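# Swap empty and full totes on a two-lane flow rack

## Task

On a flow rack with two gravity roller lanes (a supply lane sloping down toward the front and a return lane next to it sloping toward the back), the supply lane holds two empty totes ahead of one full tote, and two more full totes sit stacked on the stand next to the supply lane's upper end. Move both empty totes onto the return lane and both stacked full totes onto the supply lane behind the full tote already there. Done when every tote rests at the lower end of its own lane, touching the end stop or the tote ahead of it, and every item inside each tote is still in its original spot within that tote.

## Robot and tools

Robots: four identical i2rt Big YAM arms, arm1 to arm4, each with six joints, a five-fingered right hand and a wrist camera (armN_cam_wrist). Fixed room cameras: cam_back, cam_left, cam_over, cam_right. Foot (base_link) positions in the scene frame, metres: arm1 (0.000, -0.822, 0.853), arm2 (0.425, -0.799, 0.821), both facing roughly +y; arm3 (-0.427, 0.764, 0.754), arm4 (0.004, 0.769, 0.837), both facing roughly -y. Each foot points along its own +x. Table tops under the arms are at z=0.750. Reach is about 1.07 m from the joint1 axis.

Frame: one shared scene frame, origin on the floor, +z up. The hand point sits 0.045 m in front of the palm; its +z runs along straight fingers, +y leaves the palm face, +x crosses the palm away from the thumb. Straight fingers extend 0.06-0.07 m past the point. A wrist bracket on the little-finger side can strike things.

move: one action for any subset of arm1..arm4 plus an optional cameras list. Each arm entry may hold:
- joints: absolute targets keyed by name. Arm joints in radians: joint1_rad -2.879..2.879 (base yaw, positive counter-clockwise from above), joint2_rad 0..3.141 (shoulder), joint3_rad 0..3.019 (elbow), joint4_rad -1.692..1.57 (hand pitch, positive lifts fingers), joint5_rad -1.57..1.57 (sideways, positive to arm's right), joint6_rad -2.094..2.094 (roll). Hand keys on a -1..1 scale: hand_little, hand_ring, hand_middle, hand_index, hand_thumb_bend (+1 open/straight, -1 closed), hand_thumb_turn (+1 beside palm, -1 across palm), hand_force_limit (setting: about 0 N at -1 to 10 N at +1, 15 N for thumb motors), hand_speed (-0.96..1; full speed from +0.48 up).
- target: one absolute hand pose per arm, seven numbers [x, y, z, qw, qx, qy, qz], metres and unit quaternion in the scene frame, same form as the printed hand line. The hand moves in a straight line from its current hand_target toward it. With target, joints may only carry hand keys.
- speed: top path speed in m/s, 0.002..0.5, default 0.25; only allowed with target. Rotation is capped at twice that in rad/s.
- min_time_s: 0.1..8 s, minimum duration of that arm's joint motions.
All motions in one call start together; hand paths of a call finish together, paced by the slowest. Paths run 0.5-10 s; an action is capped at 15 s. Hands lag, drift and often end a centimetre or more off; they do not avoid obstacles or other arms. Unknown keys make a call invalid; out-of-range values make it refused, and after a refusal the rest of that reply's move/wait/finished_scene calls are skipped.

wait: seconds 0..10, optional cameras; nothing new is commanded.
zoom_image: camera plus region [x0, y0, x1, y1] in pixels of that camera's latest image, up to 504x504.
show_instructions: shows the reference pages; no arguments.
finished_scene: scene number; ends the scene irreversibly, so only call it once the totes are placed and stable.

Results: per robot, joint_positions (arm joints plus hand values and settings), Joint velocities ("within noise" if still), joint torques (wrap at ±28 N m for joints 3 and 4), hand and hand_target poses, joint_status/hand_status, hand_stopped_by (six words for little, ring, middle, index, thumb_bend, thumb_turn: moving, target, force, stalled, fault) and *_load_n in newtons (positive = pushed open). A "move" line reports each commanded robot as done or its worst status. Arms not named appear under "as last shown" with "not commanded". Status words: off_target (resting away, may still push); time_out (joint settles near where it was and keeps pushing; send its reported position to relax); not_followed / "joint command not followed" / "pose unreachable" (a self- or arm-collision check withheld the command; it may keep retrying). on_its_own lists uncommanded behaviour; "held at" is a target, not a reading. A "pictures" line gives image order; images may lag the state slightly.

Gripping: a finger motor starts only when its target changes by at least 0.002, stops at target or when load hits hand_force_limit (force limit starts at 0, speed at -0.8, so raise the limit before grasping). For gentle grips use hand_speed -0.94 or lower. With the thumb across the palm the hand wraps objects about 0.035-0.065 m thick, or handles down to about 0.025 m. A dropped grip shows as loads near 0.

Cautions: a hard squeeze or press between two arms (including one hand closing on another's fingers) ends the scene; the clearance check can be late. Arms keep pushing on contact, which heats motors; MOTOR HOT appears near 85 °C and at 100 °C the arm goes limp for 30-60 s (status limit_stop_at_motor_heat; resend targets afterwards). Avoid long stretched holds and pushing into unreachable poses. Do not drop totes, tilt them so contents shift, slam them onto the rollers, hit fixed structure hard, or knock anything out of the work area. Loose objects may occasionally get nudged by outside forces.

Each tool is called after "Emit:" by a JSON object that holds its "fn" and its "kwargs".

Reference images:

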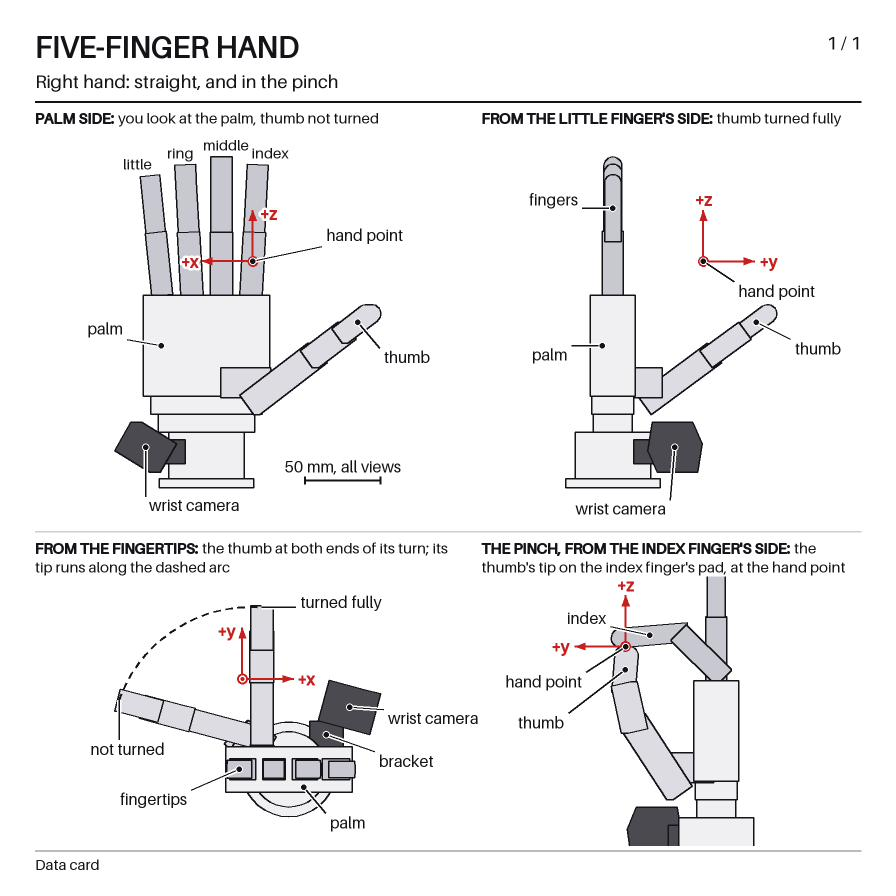

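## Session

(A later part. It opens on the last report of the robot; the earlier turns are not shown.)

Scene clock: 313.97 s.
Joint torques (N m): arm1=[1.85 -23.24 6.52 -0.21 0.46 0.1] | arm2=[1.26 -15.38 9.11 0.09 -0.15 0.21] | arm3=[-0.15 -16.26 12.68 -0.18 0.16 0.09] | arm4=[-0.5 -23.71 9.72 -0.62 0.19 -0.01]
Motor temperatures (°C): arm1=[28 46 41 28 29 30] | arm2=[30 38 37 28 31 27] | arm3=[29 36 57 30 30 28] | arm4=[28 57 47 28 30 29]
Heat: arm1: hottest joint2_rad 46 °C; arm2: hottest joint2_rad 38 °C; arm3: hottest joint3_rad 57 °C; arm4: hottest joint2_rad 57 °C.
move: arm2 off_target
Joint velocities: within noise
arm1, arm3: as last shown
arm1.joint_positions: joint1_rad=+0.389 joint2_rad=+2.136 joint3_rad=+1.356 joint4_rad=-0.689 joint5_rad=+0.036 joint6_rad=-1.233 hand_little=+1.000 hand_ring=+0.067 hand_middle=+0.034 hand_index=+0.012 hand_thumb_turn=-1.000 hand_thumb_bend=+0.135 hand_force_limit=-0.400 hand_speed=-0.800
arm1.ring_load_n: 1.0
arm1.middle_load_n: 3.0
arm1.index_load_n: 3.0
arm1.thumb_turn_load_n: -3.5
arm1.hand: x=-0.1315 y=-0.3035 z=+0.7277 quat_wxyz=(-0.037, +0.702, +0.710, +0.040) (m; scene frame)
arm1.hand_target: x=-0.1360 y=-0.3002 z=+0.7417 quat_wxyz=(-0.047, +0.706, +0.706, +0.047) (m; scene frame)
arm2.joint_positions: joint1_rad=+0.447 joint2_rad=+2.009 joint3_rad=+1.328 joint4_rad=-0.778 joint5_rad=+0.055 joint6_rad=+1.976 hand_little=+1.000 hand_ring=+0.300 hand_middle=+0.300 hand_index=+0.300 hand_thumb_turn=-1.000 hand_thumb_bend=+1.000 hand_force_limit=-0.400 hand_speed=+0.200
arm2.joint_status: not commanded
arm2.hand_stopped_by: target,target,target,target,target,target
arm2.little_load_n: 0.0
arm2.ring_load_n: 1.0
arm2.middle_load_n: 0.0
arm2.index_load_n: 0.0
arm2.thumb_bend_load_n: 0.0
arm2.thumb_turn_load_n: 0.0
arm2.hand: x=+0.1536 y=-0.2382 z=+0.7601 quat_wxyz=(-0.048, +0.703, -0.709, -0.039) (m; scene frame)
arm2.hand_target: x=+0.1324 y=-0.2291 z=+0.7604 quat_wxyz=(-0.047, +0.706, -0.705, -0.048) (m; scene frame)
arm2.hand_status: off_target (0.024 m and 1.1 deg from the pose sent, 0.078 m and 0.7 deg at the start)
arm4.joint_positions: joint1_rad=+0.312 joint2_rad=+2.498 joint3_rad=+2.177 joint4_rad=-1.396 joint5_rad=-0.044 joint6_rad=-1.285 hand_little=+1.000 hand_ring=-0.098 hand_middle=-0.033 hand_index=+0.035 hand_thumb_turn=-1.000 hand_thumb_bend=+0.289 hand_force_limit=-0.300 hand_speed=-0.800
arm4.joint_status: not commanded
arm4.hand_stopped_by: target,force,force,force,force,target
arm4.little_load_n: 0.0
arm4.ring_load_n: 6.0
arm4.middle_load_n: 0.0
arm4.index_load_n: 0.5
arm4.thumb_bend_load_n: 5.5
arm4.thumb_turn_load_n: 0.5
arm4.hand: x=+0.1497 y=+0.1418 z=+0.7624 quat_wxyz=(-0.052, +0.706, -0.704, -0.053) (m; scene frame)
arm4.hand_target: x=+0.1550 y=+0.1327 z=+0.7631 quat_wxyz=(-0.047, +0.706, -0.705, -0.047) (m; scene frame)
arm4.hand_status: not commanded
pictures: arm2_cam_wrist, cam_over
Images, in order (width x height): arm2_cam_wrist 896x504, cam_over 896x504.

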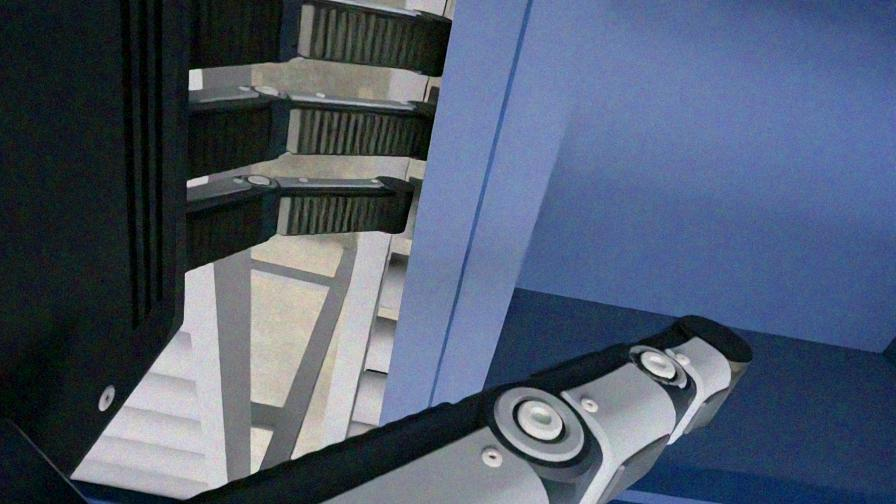

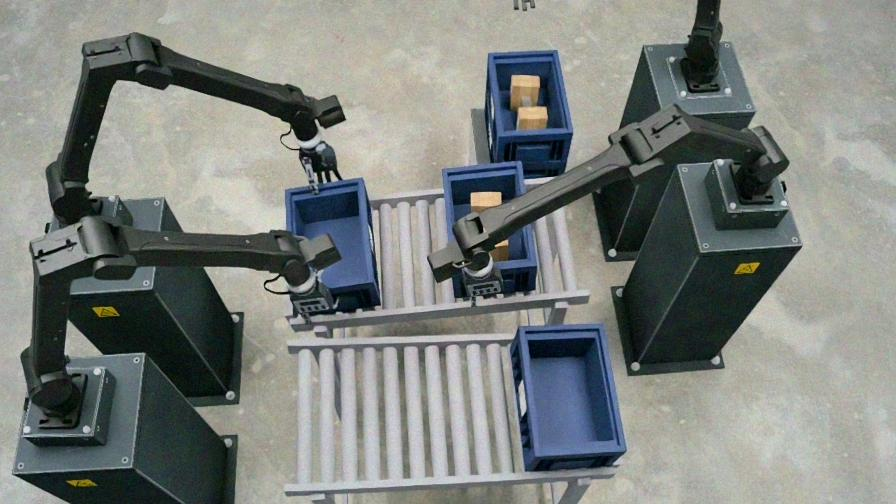

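Emit:
{"fn": "move", "kwargs": {"arm2": {"target":[0.175,-0.215,0.772,-0.0475,0.7055,-0.7055,-0.0475],"speed":0.1}, "arm1": {"target":[-0.136,-0.315,0.742,-0.0475,0.7055,0.7055,0.0475],"speed":0.06}, "cameras": ["cam_over"]}}

Emit:
{"fn": "zoom_image", "kwargs": {"camera": "cam_over", "region": [270, 150, 490, 330]}}

Emit:
{"fn": "move", "kwargs": {"arm2": {"target":[0.128,-0.222,0.762,-0.0475,0.7055,-0.7055,-0.0475],"speed":0.08}, "cameras": ["arm2_cam_wrist"]}}

Scene clock: 333.90 s.
Joint torques (N m): arm1=[2.08 -22.59 5.78 -0.59 0.43 0.17] | arm2=[-0.91 -17.44 8.61 -0.34 -0.13 -0.02] | arm3=[-0.15 -15.97 12.71 -0.02 0.18 0.12] | arm4=[-0.32 -24 9.63 -0.65 0.17 0.04]
Motor temperatures (°C): arm1=[28 46 40 28 29 30] | arm2=[30 37 37 28 31 27] | arm3=[29 36 57 30 30 28] | arm4=[28 57 47 28 30 29]
Heat: arm1: hottest joint2_rad 46 °C; arm2: hottest joint2_rad 37 °C; arm3: hottest joint3_rad 57 °C; arm4: hottest joint2_rad 57 °C.
move: arm1 off_target; arm2 off_target
Joint velocities: within noise
arm1.joint_positions: joint1_rad=+0.393 joint2_rad=+2.108 joint3_rad=+1.315 joint4_rad=-0.655 joint5_rad=+0.039 joint6_rad=-1.233 hand_little=+1.000 hand_ring=+0.067 hand_middle=+0.034 hand_index=+0.012 hand_thumb_turn=-1.000 hand_thumb_bend=+0.135 hand_force_limit=-0.400 hand_speed=-0.800
arm1.joint_status: not commanded
arm1.hand_stopped_by: target,force,force,force,force,target
arm1.little_load_n: 0.0
arm1.ring_load_n: 0.5
arm1.middle_load_n: 2.5
arm1.index_load_n: 4.0
arm1.thumb_bend_load_n: 1.5
arm1.thumb_turn_load_n: -2.5
arm1.hand: x=-0.1312 y=-0.3096 z=+0.7308 quat_wxyz=(-0.046, +0.700, +0.711, +0.045) (m; scene frame)
arm1.hand_target: x=-0.1359 y=-0.3148 z=+0.7416 quat_wxyz=(-0.048, +0.706, +0.705, +0.047) (m; scene frame)
arm1.hand_status: off_target (0.013 m and 1.0 deg from the pose sent, 0.019 m and 1.6 deg at the start)
arm2.joint_positions: joint1_rad=+0.398 joint2_rad=+2.009 joint3_rad=+1.328 joint4_rad=-0.785 joint5_rad=+0.045 joint6_rad=+1.923 hand_little=+1.000 hand_ring=+0.300 hand_middle=+0.300 hand_index=+0.300 hand_thumb_turn=-1.000 hand_thumb_bend=+1.000 hand_force_limit=-0.400 hand_speed=+0.200
arm2.joint_status: not commanded
arm2.hand_stopped_by: target,target,target,target,target,target
arm2.little_load_n: 0.0
arm2.ring_load_n: 0.0
arm2.middle_load_n: 0.0
arm2.index_load_n: 0.5
arm2.thumb_bend_load_n: 0.0
arm2.thumb_turn_load_n: 0.0
arm2.hand: x=+0.1783 y=-0.2310 z=+0.7596 quat_wxyz=(-0.044, +0.705, -0.707, -0.036) (m; scene frame)
arm2.hand_target: x=+0.1752 y=-0.2155 z=+0.7723 quat_wxyz=(-0.048, +0.705, -0.706, -0.048) (m; scene frame)
arm2.hand_status: off_target (0.021 m and 1.4 deg from the pose sent, 0.034 m and 1.0 deg at the start)
arm3, arm4: as last shown
arm4.index_load_n: 0.0
pictures: cam_over
Images, in order (width x height): cam_over 896x504.

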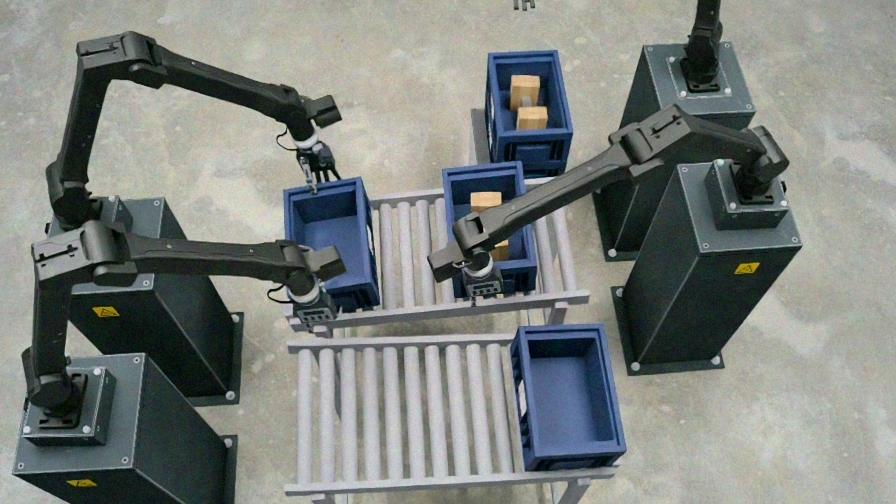

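Scaled by 2.291.

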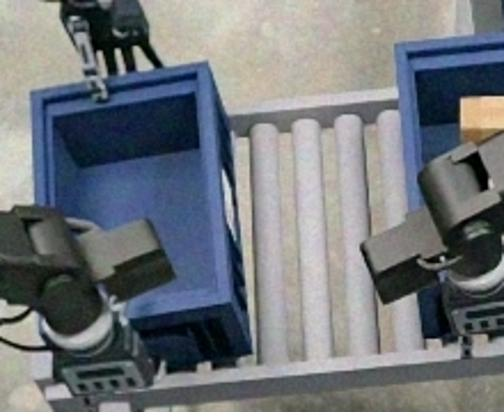

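Scene clock: 335.20 s.
Joint torques (N m): arm1=[2.02 -22.65 5.75 -0.59 0.36 0.17] | arm2=[0.44 -16.26 8.92 -0.36 -0.11 0.16] | arm3=[0.03 -16.09 12.81 0.01 0.18 0.12] | arm4=[-0.62 -23.71 9.72 -0.79 0.16 0.01]
Motor temperatures (°C): arm1=[28 45 40 28 29 30] | arm2=[30 37 37 28 31 27] | arm3=[29 36 57 30 30 28] | arm4=[28 57 47 28 30 29]
Heat: arm1: hottest joint2_rad 45 °C; arm2: hottest joint2_rad 37 °C; arm3: hottest joint3_rad 57 °C; arm4: hottest joint2_rad 57 °C.
move: arm2 off_target
Joint velocities: within noise
arm1, arm3, arm4: as last shown
arm1.joint_positions: joint1_rad=+0.394 joint2_rad=+2.108 joint3_rad=+1.315 joint4_rad=-0.655 joint5_rad=+0.040 joint6_rad=-1.232 hand_little=+1.000 hand_ring=+0.067 hand_middle=+0.034 hand_index=+0.012 hand_thumb_turn=-1.000 hand_thumb_bend=+0.135 hand_force_limit=-0.400 hand_speed=-0.800
arm1.middle_load_n: 2.0
arm1.thumb_bend_load_n: 2.0
arm1.thumb_turn_load_n: -2.0
arm1.hand: x=-0.1310 y=-0.3095 z=+0.7309 quat_wxyz=(-0.045, +0.700, +0.711, +0.046) (m; scene frame)
arm1.hand_target: x=-0.1359 y=-0.3149 z=+0.7416 quat_wxyz=(-0.048, +0.705, +0.706, +0.047) (m; scene frame)
arm2.joint_positions: joint1_rad=+0.462 joint2_rad=+2.027 joint3_rad=+1.361 joint4_rad=-0.787 joint5_rad=+0.055 joint6_rad=+1.985 hand_little=+1.000 hand_ring=+0.300 hand_middle=+0.300 hand_index=+0.300 hand_thumb_turn=-1.000 hand_thumb_bend=+1.000 hand_force_limit=-0.400 hand_speed=+0.200
arm2.joint_status: not commanded
arm2.hand_stopped_by: target,target,target,target,target,target
arm2.little_load_n: 0.0
arm2.ring_load_n: 0.5
arm2.middle_load_n: 0.0
arm2.index_load_n: 0.0
arm2.thumb_bend_load_n: 0.0
arm2.thumb_turn_load_n: 0.0
arm2.hand: x=+0.1412 y=-0.2320 z=+0.7609 quat_wxyz=(-0.048, +0.705, -0.706, -0.043) (m; scene frame)
arm2.hand_target: x=+0.1282 y=-0.2226 z=+0.7623 quat_wxyz=(-0.048, +0.705, -0.706, -0.048) (m; scene frame)
arm2.hand_status: off_target (0.017 m and 0.6 deg from the pose sent, 0.051 m and 1.4 deg at the start)
pictures: arm2_cam_wrist
Images, in order (width x height): arm2_cam_wrist 896x504.

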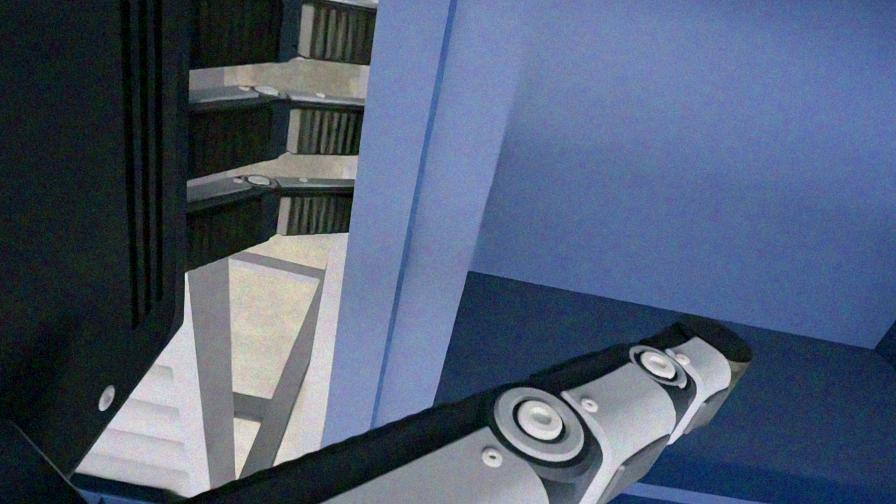

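Emit:
{"fn": "move", "kwargs": {"arm2": {"joints":{"hand_index":-0.1,"hand_middle":-0.1,"hand_ring":-0.1,"hand_speed":-0.88,"hand_force_limit":-0.4}}}}

Emit:
{"fn": "move", "kwargs": {"arm2": {"joints":{"hand_thumb_bend":-0.2,"hand_speed":-0.8,"hand_force_limit":-0.3}}, "cameras": ["arm2_cam_wrist"]}}

Scene clock: 342.83 s.
Joint torques (N m): arm1=[1.85 -22.48 5.9 -0.61 0.36 0.1] | arm2=[0.5 -17.38 8.76 -0.23 -0.26 0.11] | arm3=[-0.09 -16.97 12.82 0.16 0.18 0.12] | arm4=[-0.56 -23.47 9.69 -0.68 0.14 0.01]
Motor temperatures (°C): arm1=[28 45 39 28 29 30] | arm2=[30 37 37 28 31 27] | arm3=[29 36 57 30 30 28] | arm4=[28 57 47 28 30 29]
Heat: arm1: hottest joint2_rad 45 °C; arm2: hottest joint2_rad 37 °C; arm3: hottest joint3_rad 57 °C; arm4: hottest joint2_rad 57 °C.
move: arm2 off_target
Joint velocities: within noise
arm1, arm3, arm4: as last shown
arm1.joint_positions: joint1_rad=+0.398 joint2_rad=+2.107 joint3_rad=+1.313 joint4_rad=-0.655 joint5_rad=+0.040 joint6_rad=-1.226 hand_little=+1.000 hand_ring=+0.067 hand_middle=+0.034 hand_index=+0.012 hand_thumb_turn=-1.000 hand_thumb_bend=+0.135 hand_force_limit=-0.400 hand_speed=-0.800
arm1.ring_load_n: 0.0
arm1.middle_load_n: 1.0
arm1.index_load_n: 7.0
arm1.thumb_bend_load_n: 1.5
arm1.thumb_turn_load_n: 0.0
arm1.hand: x=-0.1330 y=-0.3110 z=+0.7310 quat_wxyz=(-0.045, +0.701, +0.710, +0.046) (m; scene frame)
arm1.hand_target: x=-0.1359 y=-0.3148 z=+0.7416 quat_wxyz=(-0.048, +0.705, +0.706, +0.047) (m; scene frame)
arm2.joint_positions: joint1_rad=+0.462 joint2_rad=+2.041 joint3_rad=+1.361 joint4_rad=-0.790 joint5_rad=+0.058 joint6_rad=+1.990 hand_little=+1.000 hand_ring=+0.157 hand_middle=+0.079 hand_index=+0.046 hand_thumb_turn=-1.000 hand_thumb_bend=+1.000 hand_force_limit=-0.400 hand_speed=-0.880
arm2.joint_status: hand_ring off_target (ended at +0.157, target -0.100); hand_middle off_target (ended at +0.079, target -0.100); hand_index off_target (ended at +0.046, target -0.100); the others done
arm2.hand_stopped_by: target,force,force,force,target,target
arm2.little_load_n: 0.0
arm2.ring_load_n: 0.0
arm2.middle_load_n: 0.0
arm2.index_load_n: 2.5
arm2.thumb_bend_load_n: 0.0
arm2.thumb_turn_load_n: 0.0
arm2.hand: x=+0.1434 y=-0.2349 z=+0.7517 quat_wxyz=(-0.046, +0.703, -0.709, -0.034) (m; scene frame)
arm2.hand_target: x=+0.1282 y=-0.2226 z=+0.7622 quat_wxyz=(-0.047, +0.706, -0.705, -0.048) (m; scene frame)
arm2.hand_status: not commanded
arm4.middle_load_n: 0.5
pictures: none

Scene clock: 347.27 s.
Joint torques (N m): arm1=[1.79 -22.42 5.9 -0.58 0.36 0.11] | arm2=[0.38 -17.32 8.83 -0.17 -0.2 0.09] | arm3=[-0.5 -15.68 12.62 0.08 0.21 0.09] | arm4=[-0.26 -23.41 9.72 -0.77 0.17 0.01]
Motor temperatures (°C): arm1=[28 45 39 28 29 30] | arm2=[30 37 37 28 31 27] | arm3=[29 36 57 30 30 28] | arm4=[28 57 47 28 30 29]
Heat: arm1: hottest joint2_rad 45 °C; arm2: hottest joint2_rad 37 °C; arm3: hottest joint3_rad 57 °C; arm4: hottest joint2_rad 57 °C.
move: arm2 off_target
Joint velocities: within noise
arm1, arm3, arm4: as last shown
arm1.middle_load_n: 0.5
arm1.index_load_n: 6.5
arm1.thumb_bend_load_n: 2.0
arm1.hand: x=-0.1330 y=-0.3109 z=+0.7312 quat_wxyz=(-0.046, +0.701, +0.710, +0.046) (m; scene frame)
arm1.hand_target: x=-0.1359 y=-0.3147 z=+0.7417 quat_wxyz=(-0.048, +0.705, +0.706, +0.047) (m; scene frame)
arm2.joint_positions: joint1_rad=+0.462 joint2_rad=+2.041 joint3_rad=+1.361 joint4_rad=-0.790 joint5_rad=+0.057 joint6_rad=+1.990 hand_little=+1.000 hand_ring=+0.157 hand_middle=+0.079 hand_index=+0.046 hand_thumb_turn=-1.000 hand_thumb_bend=+0.107 hand_force_limit=-0.300 hand_speed=-0.800
arm2.joint_status: hand_thumb_bend off_target (ended at +0.107, target -0.200); the others done
arm2.hand_stopped_by: target,force,force,force,force,target
arm2.little_load_n: 0.0
arm2.ring_load_n: 0.0
arm2.middle_load_n: 0.0
arm2.index_load_n: 4.5
arm2.thumb_bend_load_n: 4.5
arm2.thumb_turn_load_n: 0.0
arm2.hand: x=+0.1433 y=-0.2349 z=+0.7517 quat_wxyz=(-0.046, +0.703, -0.709, -0.034) (m; scene frame)
arm2.hand_target: x=+0.1282 y=-0.2226 z=+0.7622 quat_wxyz=(-0.048, +0.706, -0.705, -0.048) (m; scene frame)
arm2.hand_status: not commanded
arm4.middle_load_n: 0.0
pictures: arm2_cam_wrist
Images, in order (width x height): arm2_cam_wrist 896x504.

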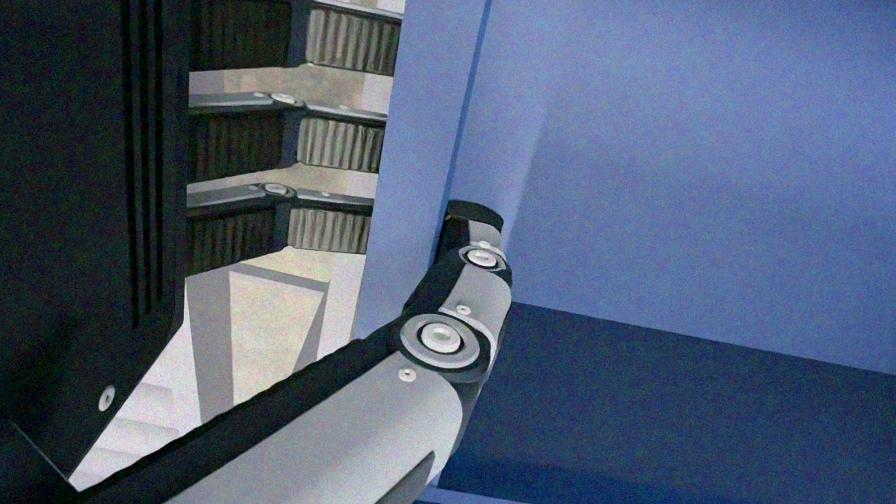

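Emit:
{"fn": "move", "kwargs": {"arm1": {"target":[-0.136,-0.300,0.872,-0.03,0.7065,0.7065,0.03],"speed":0.1}, "arm2": {"target":[0.129,-0.235,0.892,-0.03,0.7065,-0.7065,-0.03],"speed":0.1}, "cameras": ["arm1_cam_wrist","arm2_cam_wrist","cam_over","cam_right"]}}

Scene clock: 357.60 s.
Joint torques (N m): arm1=[0.56 -22.42 12.37 -0.76 0.22 -0.03] | arm2=[0.44 -19.43 10.56 -0.39 -0.12 0.08] | arm3=[-0.5 -16.79 12.64 -0.08 0.16 0.13] | arm4=[-0.21 -23.59 9.83 -0.69 0.14 0]
Motor temperatures (°C): arm1=[28 46 39 28 29 30] | arm2=[30 37 38 28 31 27] | arm3=[29 36 57 30 30 28] | arm4=[28 57 47 28 30 29]
Heat: arm1: hottest joint2_rad 46 °C; arm2: hottest joint3_rad 38 °C; arm3: hottest joint3_rad 57 °C; arm4: hottest joint2_rad 57 °C.
move: arm1 off_target; arm2 off_target
Joint velocities: within noise
arm1.joint_positions: joint1_rad=+0.398 joint2_rad=+1.967 joint3_rad=+1.428 joint4_rad=-1.020 joint5_rad=+0.025 joint6_rad=-1.225 hand_little=+1.000 hand_ring=+0.067 hand_middle=+0.034 hand_index=+0.012 hand_thumb_turn=-1.000 hand_thumb_bend=+0.135 hand_force_limit=-0.400 hand_speed=-0.800
arm1.joint_status: not commanded
arm1.hand_stopped_by: target,force,force,force,force,target
arm1.little_load_n: 0.0
arm1.ring_load_n: 0.0
arm1.middle_load_n: 1.5
arm1.index_load_n: 4.0
arm1.thumb_bend_load_n: 1.0
arm1.thumb_turn_load_n: 1.5
arm1.hand: x=-0.1318 y=-0.3241 z=+0.8423 quat_wxyz=(+0.002, +0.702, +0.712, +0.016) (m; scene frame)
arm1.hand_target: x=-0.1355 y=-0.3013 z=+0.8722 quat_wxyz=(-0.030, +0.706, +0.707, +0.030) (m; scene frame)
arm1.hand_status: off_target (0.038 m and 4.0 deg from the pose sent, 0.141 m and 2.6 deg at the start)
arm2.joint_positions: joint1_rad=+0.462 joint2_rad=+1.902 joint3_rad=+1.469 joint4_rad=-1.125 joint5_rad=+0.034 joint6_rad=+1.994 hand_little=+1.000 hand_ring=+0.157 hand_middle=+0.079 hand_index=+0.046 hand_thumb_turn=-1.000 hand_thumb_bend=+0.107 hand_force_limit=-0.300 hand_speed=-0.800
arm2.joint_status: not commanded
arm2.hand_stopped_by: target,force,force,force,force,target
arm2.little_load_n: 0.0
arm2.ring_load_n: 0.0
arm2.middle_load_n: 0.0
arm2.index_load_n: 5.0
arm2.thumb_bend_load_n: 3.0
arm2.thumb_turn_load_n: 2.5
arm2.hand: x=+0.1459 y=-0.2535 z=+0.8561 quat_wxyz=(-0.019, +0.704, -0.710, +0.003) (m; scene frame)
arm2.hand_target: x=+0.1298 y=-0.2366 z=+0.8924 quat_wxyz=(-0.030, +0.706, -0.707, -0.030) (m; scene frame)
arm2.hand_status: off_target (0.044 m and 3.9 deg from the pose sent, 0.141 m and 1.9 deg at the start)
arm3.joint_positions: joint1_rad=-0.515 joint2_rad=+1.736 joint3_rad=+1.548 joint4_rad=-1.391 joint5_rad=-0.003 joint6_rad=+1.069 hand_little=+1.000 hand_ring=+0.300 hand_middle=+0.300 hand_index=+0.300 hand_thumb_turn=-1.000 hand_thumb_bend=+1.000 hand_force_limit=+0.000 hand_speed=+0.200
arm3.joint_status: not commanded
arm3.hand_stopped_by: target,target,target,target,target,target
arm3.little_load_n: 0.0
arm3.ring_load_n: 0.0
arm3.middle_load_n: 0.0
arm3.index_load_n: 0.0
arm3.thumb_bend_load_n: 0.0
arm3.thumb_turn_load_n: 0.0
arm3.hand: x=-0.6165 y=+0.2735 z=+0.9079 quat_wxyz=(+0.003, -0.706, -0.708, -0.003) (m; scene frame)
arm3.hand_target: x=-0.6280 y=+0.2609 z=+0.9205 quat_wxyz=(+0.000, -0.713, -0.701, +0.012) (m; scene frame)
arm3.hand_status: not commanded
arm4: as last shown
arm4.middle_load_n: 0.5
pictures: arm1_cam_wrist, arm2_cam_wrist, cam_over, cam_right
Images, in order (width x height): arm1_cam_wrist 896x504, arm2_cam_wrist 896x504, cam_over 896x504, cam_right 896x504.

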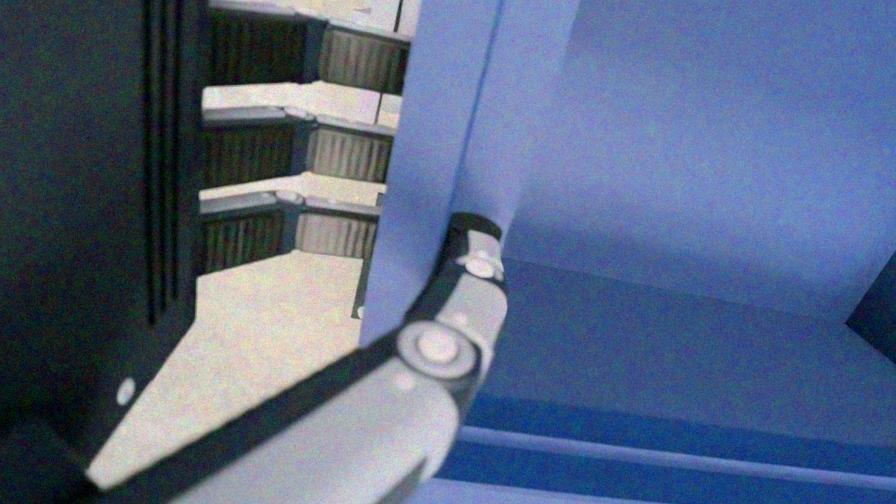

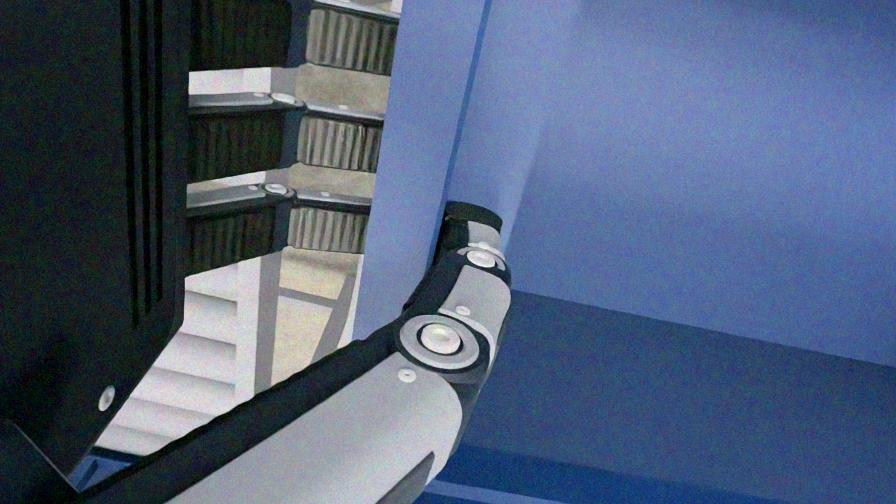

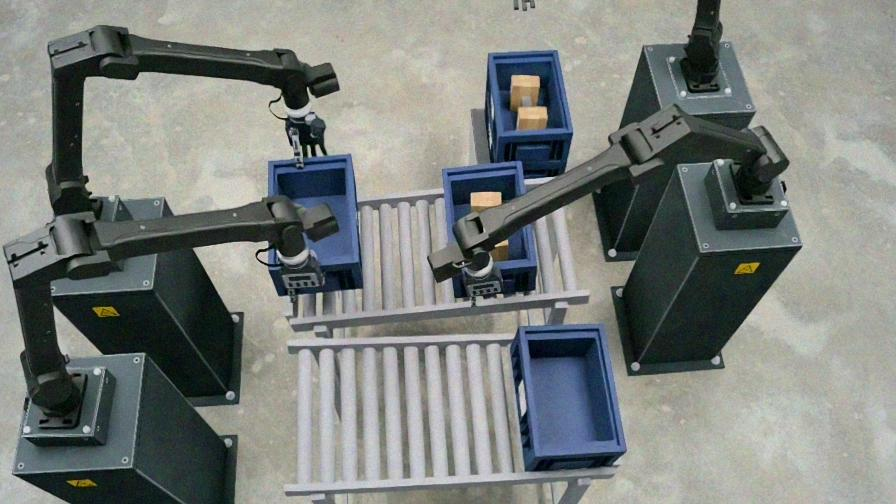

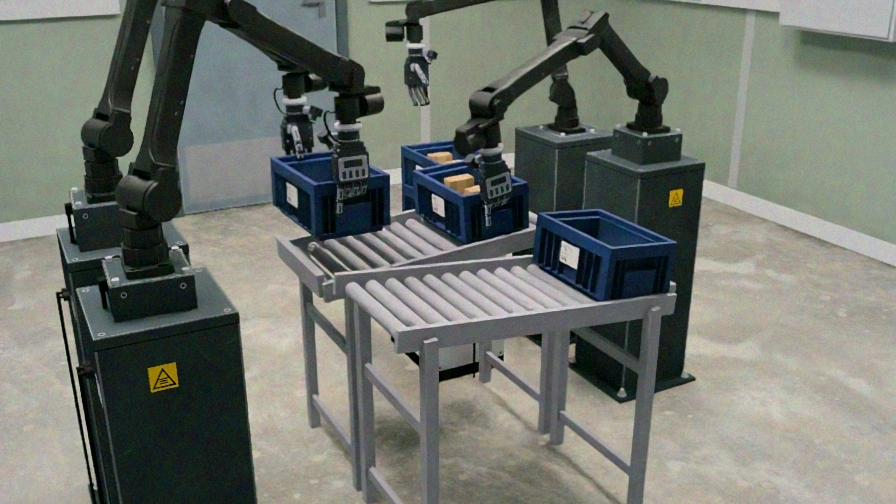

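Emit:
{"fn": "move", "kwargs": {"arm1": {"target":[0.005,-0.298,0.887,-0.015,0.707,0.707,0.015],"speed":0.12}, "arm2": {"target":[0.270,-0.235,0.892,-0.015,0.707,-0.707,-0.015],"speed":0.12}}}

Scene clock: 367.83 s.
Joint torques (N m): arm1=[0.56 -22.48 9.2 -0.84 0.44 -0.13] | arm2=[-0.03 -19.14 7.19 -0.39 -0.49 -0.12] | arm3=[-0.79 -15.62 12.63 0.1 0.15 0.14] | arm4=[-0.38 -23.53 9.76 -0.51 0.15 0.02]
Motor temperatures (°C): arm1=[28 46 40 28 28 30] | arm2=[30 37 38 28 31 27] | arm3=[29 36 57 30 30 28] | arm4=[28 57 47 28 30 29]
Heat: arm1: hottest joint2_rad 46 °C; arm2: hottest joint3_rad 38 °C; arm3: hottest joint3_rad 57 °C; arm4: hottest joint2_rad 57 °C.
move: arm1 off_target; arm2 off_target
Joint velocities: within noise
arm1.joint_positions: joint1_rad=+0.148 joint2_rad=+1.919 joint3_rad=+1.416 joint4_rad=-1.066 joint5_rad=-0.006 joint6_rad=-1.457 hand_little=+1.000 hand_ring=+0.067 hand_middle=+0.034 hand_index=+0.012 hand_thumb_turn=-1.000 hand_thumb_bend=+0.135 hand_force_limit=-0.400 hand_speed=-0.800
arm1.joint_status: not commanded
arm1.hand_stopped_by: target,force,force,force,force,target
arm1.little_load_n: 0.0
arm1.ring_load_n: 0.0
arm1.middle_load_n: 2.0
arm1.index_load_n: 5.0
arm1.thumb_bend_load_n: -0.5
arm1.thumb_turn_load_n: -0.5
arm1.hand: x=-0.0011 y=-0.3060 z=+0.8637 quat_wxyz=(-0.001, +0.708, +0.706, +0.000) (m; scene frame)
arm1.hand_target: x=+0.0050 y=-0.2984 z=+0.8867 quat_wxyz=(-0.015, +0.707, +0.707, +0.015) (m; scene frame)
arm1.hand_status: off_target (0.025 m and 2.3 deg from the pose sent, 0.146 m and 2.1 deg at the start)
arm2.joint_positions: joint1_rad=+0.220 joint2_rad=+1.836 joint3_rad=+1.413 joint4_rad=-1.132 joint5_rad=+0.014 joint6_rad=+1.764 hand_little=+1.000 hand_ring=+0.157 hand_middle=+0.079 hand_index=+0.046 hand_thumb_turn=-1.000 hand_thumb_bend=+0.106 hand_force_limit=-0.300 hand_speed=-0.800
arm2.joint_status: not commanded
arm2.hand_stopped_by: target,force,force,force,force,target
arm2.little_load_n: 0.0
arm2.ring_load_n: 0.5
arm2.middle_load_n: 0.0
arm2.index_load_n: 5.0
arm2.thumb_bend_load_n: 1.5
arm2.thumb_turn_load_n: 1.0
arm2.hand: x=+0.2757 y=-0.2356 z=+0.8723 quat_wxyz=(-0.011, +0.700, -0.714, +0.000) (m; scene frame)
arm2.hand_target: x=+0.2700 y=-0.2352 z=+0.8917 quat_wxyz=(-0.015, +0.707, -0.707, -0.015) (m; scene frame)
arm2.hand_status: off_target (0.021 m and 2.1 deg from the pose sent, 0.131 m and 2.1 deg at the start)
arm3, arm4: as last shown
arm4.middle_load_n: 0.0
pictures: none

Emit:
{"fn": "move", "kwargs": {"arm1": {"target":[0.145,-0.285,0.892,0,0.7071,0.7071,0],"speed":0.12}, "arm2": {"target":[0.410,-0.228,0.888,0,0.7071,-0.7071,0],"speed":0.12}}}

Scene clock: 374.77 s.
Joint torques (N m): arm1=[0.62 -19.78 13.12 -0.76 0.45 -0.25] | arm2=[-0.09 -16.32 9.81 -0.64 -0.27 -0.14] | arm3=[0.09 -15.15 12.72 0.2 0.11 0.1] | arm4=[-0.26 -23.47 9.62 -0.72 0.14 0.01]
Motor temperatures (°C): arm1=[28 46 40 28 28 30] | arm2=[30 38 38 28 31 27] | arm3=[29 36 57 30 30 28] | arm4=[28 57 47 28 30 29]
Heat: arm1: hottest joint2_rad 46 °C; arm2: hottest joint2_rad 38 °C; arm3: hottest joint3_rad 57 °C; arm4: hottest joint2_rad 57 °C.
move: arm1 off_target; arm2 off_target
Joint velocities: within noise
arm1.joint_positions: joint1_rad=-0.102 joint2_rad=+1.942 joint3_rad=+1.479 joint4_rad=-1.157 joint5_rad=-0.010 joint6_rad=-1.700 hand_little=+1.000 hand_ring=+0.067 hand_middle=+0.034 hand_index=+0.012 hand_thumb_turn=-1.000 hand_thumb_bend=+0.135 hand_force_limit=-0.400 hand_speed=-0.800
arm1.joint_status: not commanded
arm1.hand_stopped_by: target,force,force,force,force,target
arm1.little_load_n: 0.0
arm1.ring_load_n: 0.5
arm1.middle_load_n: 1.0
arm1.index_load_n: 4.0
arm1.thumb_bend_load_n: 1.5
arm1.thumb_turn_load_n: 0.5
arm1.hand: x=+0.1354 y=-0.3073 z=+0.8743 quat_wxyz=(+0.012, +0.711, +0.703, -0.021) (m; scene frame)
arm1.hand_target: x=+0.1448 y=-0.2863 z=+0.8925 quat_wxyz=(+0.000, +0.707, +0.707, +0.000) (m; scene frame)
arm1.hand_status: off_target (0.030 m and 2.8 deg from the pose sent, 0.150 m and 0.2 deg at the start)
arm2.joint_positions: joint1_rad=-0.042 joint2_rad=+1.836 joint3_rad=+1.410 joint4_rad=-1.177 joint5_rad=+0.001 joint6_rad=+1.506 hand_little=+1.000 hand_ring=+0.157 hand_middle=+0.079 hand_index=+0.046 hand_thumb_turn=-1.000 hand_thumb_bend=+0.107 hand_force_limit=-0.300 hand_speed=-0.800
arm2.joint_status: not commanded
arm2.hand_stopped_by: target,force,force,force,force,target
arm2.little_load_n: 0.0
arm2.ring_load_n: 0.0
arm2.middle_load_n: 0.0
arm2.index_load_n: 5.5
arm2.thumb_bend_load_n: 2.0
arm2.thumb_turn_load_n: 2.0
arm2.hand: x=+0.4131 y=-0.2434 z=+0.8711 quat_wxyz=(+0.011, +0.698, -0.716, +0.013) (m; scene frame)
arm2.hand_target: x=+0.4099 y=-0.2287 z=+0.8882 quat_wxyz=(+0.000, +0.707, -0.707, +0.000) (m; scene frame)
arm2.hand_status: off_target (0.023 m and 2.4 deg from the pose sent, 0.135 m and 1.8 deg at the start)
arm3, arm4: as last shown
arm4.ring_load_n: 6.5
pictures: none

Emit:
{"fn": "move", "kwargs": {"arm1": {"target":[0.230,-0.250,0.890,0,0.7071,0.7071,0],"speed":0.12}, "arm2": {"target":[0.492,-0.195,0.882,0,0.7071,-0.7071,0],"speed":0.12}}}

Emit:
{"fn": "move", "kwargs": {"arm1": {"target":[0.306,-0.212,0.872,0,0.7071,0.7071,0],"speed":0.12}, "arm2": {"target":[0.570,-0.157,0.862,0,0.7071,-0.7071,0],"speed":0.12}, "cameras": ["arm1_cam_wrist","arm2_cam_wrist","cam_over","cam_right"]}}

Scene clock: 385.00 s.
Joint torques (N m): arm1=[0.21 -21.89 13.71 -0.57 0.51 -0.24] | arm2=[-0.21 -17.38 10.59 -0.72 -0.31 -0.18] | arm3=[0.21 -16.97 12.82 0.16 0.17 0.07] | arm4=[-0.26 -23.65 9.63 -0.73 0.15 0.01]
Motor temperatures (°C): arm1=[28 45 41 28 28 30] | arm2=[30 38 40 28 31 27] | arm3=[29 36 58 30 30 28] | arm4=[28 58 47 28 30 29]
Heat: arm1: hottest joint2_rad 45 °C; arm2: hottest joint3_rad 40 °C; arm3: hottest joint3_rad 58 °C; arm4: hottest joint2_rad 58 °C.
move: arm1 off_target; arm2 off_target
Joint velocities: within noise
arm1.joint_positions: joint1_rad=-0.223 joint2_rad=+2.073 joint3_rad=+1.683 joint4_rad=-1.234 joint5_rad=-0.011 joint6_rad=-1.825 hand_little=+1.000 hand_ring=+0.067 hand_middle=+0.034 hand_index=+0.012 hand_thumb_turn=-1.000 hand_thumb_bend=+0.135 hand_force_limit=-0.400 hand_speed=-0.800
arm1.joint_status: not commanded
arm1.hand_stopped_by: target,force,force,force,force,target
arm1.little_load_n: 0.0
arm1.ring_load_n: 0.0
arm1.middle_load_n: 1.0
arm1.index_load_n: 5.0
arm1.thumb_bend_load_n: 1.0
arm1.thumb_turn_load_n: 0.5
arm1.hand: x=+0.2139 y=-0.2700 z=+0.8713 quat_wxyz=(+0.010, +0.709, +0.704, -0.024) (m; scene frame)
arm1.hand_target: x=+0.2298 y=-0.2514 z=+0.8907 quat_wxyz=(+0.000, +0.707, +0.707, +0.001) (m; scene frame)
arm1.hand_status: off_target (0.032 m and 3.0 deg from the pose sent, 0.112 m and 2.8 deg at the start)
arm2.joint_positions: joint1_rad=-0.176 joint2_rad=+1.943 joint3_rad=+1.559 joint4_rad=-1.216 joint5_rad=+0.002 joint6_rad=+1.374 hand_little=+1.000 hand_ring=+0.157 hand_middle=+0.079 hand_index=+0.046 hand_thumb_turn=-1.000 hand_thumb_bend=+0.107 hand_force_limit=-0.300 hand_speed=-0.800
arm2.joint_status: not commanded
arm2.hand_stopped_by: target,force,force,force,force,target
arm2.little_load_n: 0.0
arm2.ring_load_n: 0.0
arm2.middle_load_n: 0.0
arm2.index_load_n: 6.5
arm2.thumb_bend_load_n: 2.0
arm2.thumb_turn_load_n: 2.0
arm2.hand: x=+0.4923 y=-0.2118 z=+0.8673 quat_wxyz=(+0.010, +0.698, -0.716, +0.011) (m; scene frame)
arm2.hand_target: x=+0.4919 y=-0.1959 z=+0.8821 quat_wxyz=(-0.001, +0.707, -0.707, +0.000) (m; scene frame)
arm2.hand_status: off_target (0.022 m and 2.3 deg from the pose sent, 0.093 m and 2.4 deg at the start)
arm3: as last shown
arm4.joint_positions: joint1_rad=+0.312 joint2_rad=+2.498 joint3_rad=+2.177 joint4_rad=-1.396 joint5_rad=-0.044 joint6_rad=-1.285 hand_little=+1.000 hand_ring=-0.098 hand_middle=-0.033 hand_index=+0.035 hand_thumb_turn=-1.000 hand_thumb_bend=+0.289 hand_force_limit=-0.300 hand_speed=-0.800
arm4.joint_status: not commanded
arm4.hand_stopped_by: target,force,force,force,force,target
arm4.little_load_n: 0.5
arm4.ring_load_n: 6.0
arm4.middle_load_n: 0.0
arm4.index_load_n: 0.0
arm4.thumb_bend_load_n: 5.5
arm4.thumb_turn_load_n: 0.5
arm4.hand: x=+0.1497 y=+0.1418 z=+0.7624 quat_wxyz=(-0.052, +0.706, -0.704, -0.053) (m; scene frame)
arm4.hand_target: x=+0.1550 y=+0.1327 z=+0.7631 quat_wxyz=(-0.047, +0.706, -0.705, -0.047) (m; scene frame)
arm4.hand_status: not commanded
pictures: none

Scene clock: 386.67 s.
Joint torques (N m): arm1=[0.26 -24.59 14.04 -0.5 0.52 -0.23] | arm2=[-0.26 -19.72 10.7 -0.8 -0.32 -0.17] | arm3=[-0.38 -15.74 12.75 -0.06 0.16 0.15] | arm4=[-0.5 -24.06 9.77 -0.72 0.12 -0.01]
Motor temperatures (°C): arm1=[28 45 42 28 29 30] | arm2=[30 38 40 28 31 27] | arm3=[29 36 58 30 30 28] | arm4=[28 58 47 28 30 29]
Heat: arm1: hottest joint2_rad 45 °C; arm2: hottest joint3_rad 40 °C; arm3: hottest joint3_rad 58 °C; arm4: hottest joint2_rad 58 °C.
move: arm1 off_target; arm2 off_target
Joint velocities: within noise
arm1.joint_positions: joint1_rad=-0.316 joint2_rad=+2.258 joint3_rad=+1.952 joint4_rad=-1.320 joint5_rad=-0.011 joint6_rad=-1.919 hand_little=+1.000 hand_ring=+0.067 hand_middle=+0.034 hand_index=+0.012 hand_thumb_turn=-1.000 hand_thumb_bend=+0.135 hand_force_limit=-0.400 hand_speed=-0.800
arm1.joint_status: not commanded
arm1.hand_stopped_by: target,force,force,force,force,target
arm1.little_load_n: 0.0
arm1.ring_load_n: 0.0
arm1.middle_load_n: 1.0
arm1.index_load_n: 5.0
arm1.thumb_bend_load_n: 1.0
arm1.thumb_turn_load_n: 0.5
arm1.hand: x=+0.2887 y=-0.2295 z=+0.8514 quat_wxyz=(+0.008, +0.709, +0.705, -0.025) (m; scene frame)
arm1.hand_target: x=+0.3054 y=-0.2134 z=+0.8726 quat_wxyz=(+0.000, +0.707, +0.707, +0.001) (m; scene frame)
arm1.hand_status: off_target (0.032 m and 3.1 deg from the pose sent, 0.109 m and 3.0 deg at the start)
arm2.joint_positions: joint1_rad=-0.280 joint2_rad=+2.111 joint3_rad=+1.778 joint4_rad=-1.266 joint5_rad=+0.002 joint6_rad=+1.269 hand_little=+1.000 hand_ring=+0.157 hand_middle=+0.079 hand_index=+0.046 hand_thumb_turn=-1.000 hand_thumb_bend=+0.107 hand_force_limit=-0.300 hand_speed=-0.800
arm2.joint_status: not commanded
arm2.hand_stopped_by: target,force,force,force,force,target
arm2.little_load_n: 0.0
arm2.ring_load_n: 0.0
arm2.middle_load_n: 0.0
arm2.index_load_n: 6.0
arm2.thumb_bend_load_n: 2.5
arm2.thumb_turn_load_n: 2.5
arm2.hand: x=+0.5683 y=-0.1724 z=+0.8474 quat_wxyz=(+0.011, +0.698, -0.716, +0.010) (m; scene frame)
arm2.hand_target: x=+0.5698 y=-0.1578 z=+0.8622 quat_wxyz=(-0.001, +0.707, -0.707, +0.000) (m; scene frame)
arm2.hand_status: off_target (0.021 m and 2.2 deg from the pose sent, 0.095 m and 2.3 deg at the start)
arm3, arm4: as last shown
arm4.little_load_n: 0.0
pictures: arm1_cam_wrist, arm2_cam_wrist, cam_over, cam_right
Images, in order (width x height): arm1_cam_wrist 896x504, arm2_cam_wrist 896x504, cam_over 896x504, cam_right 896x504.

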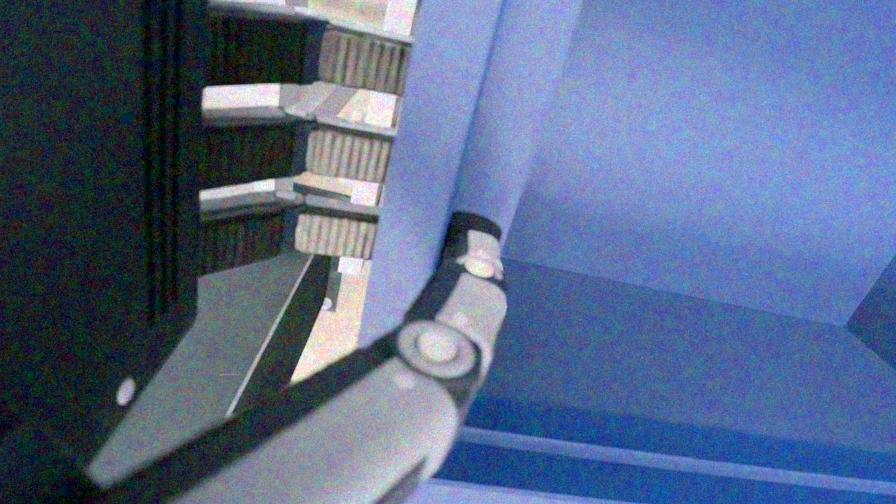

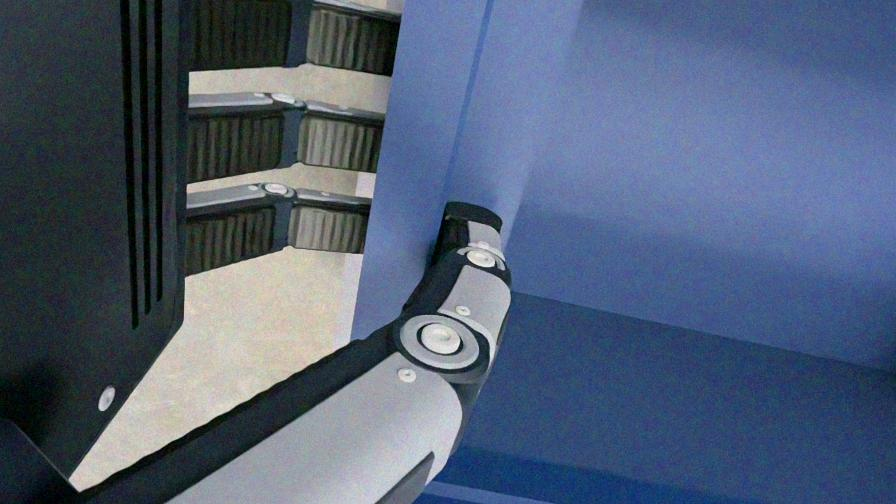

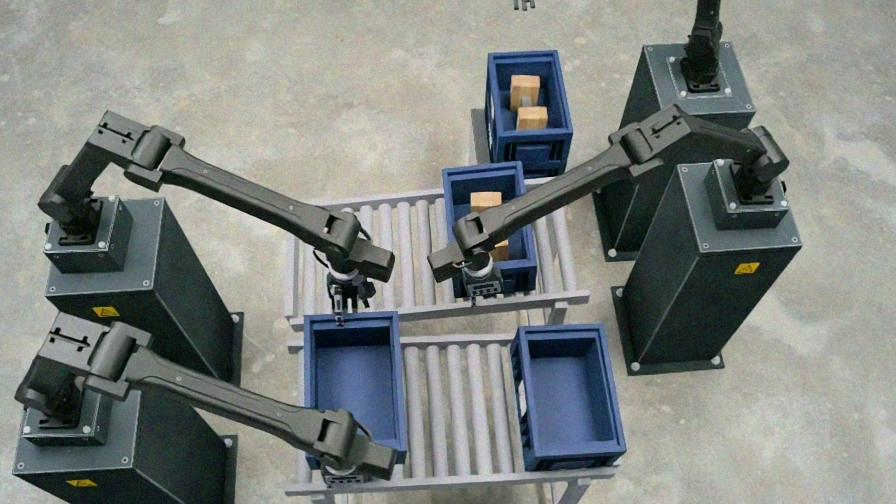

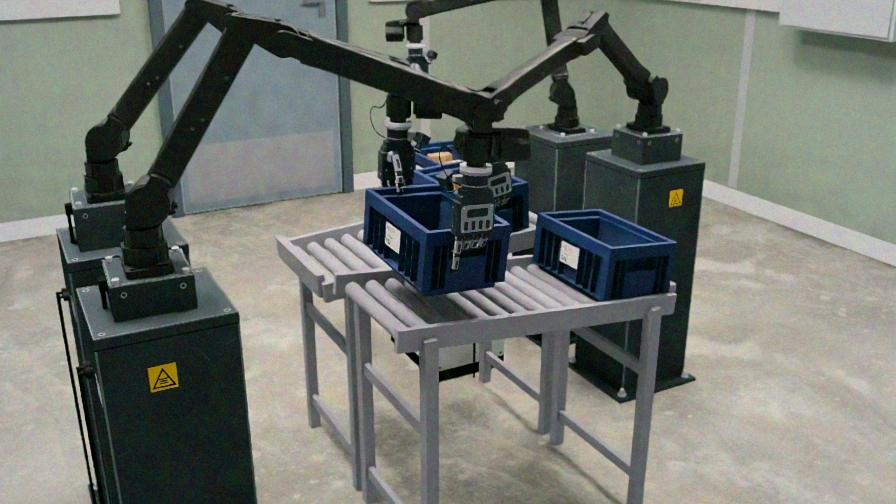

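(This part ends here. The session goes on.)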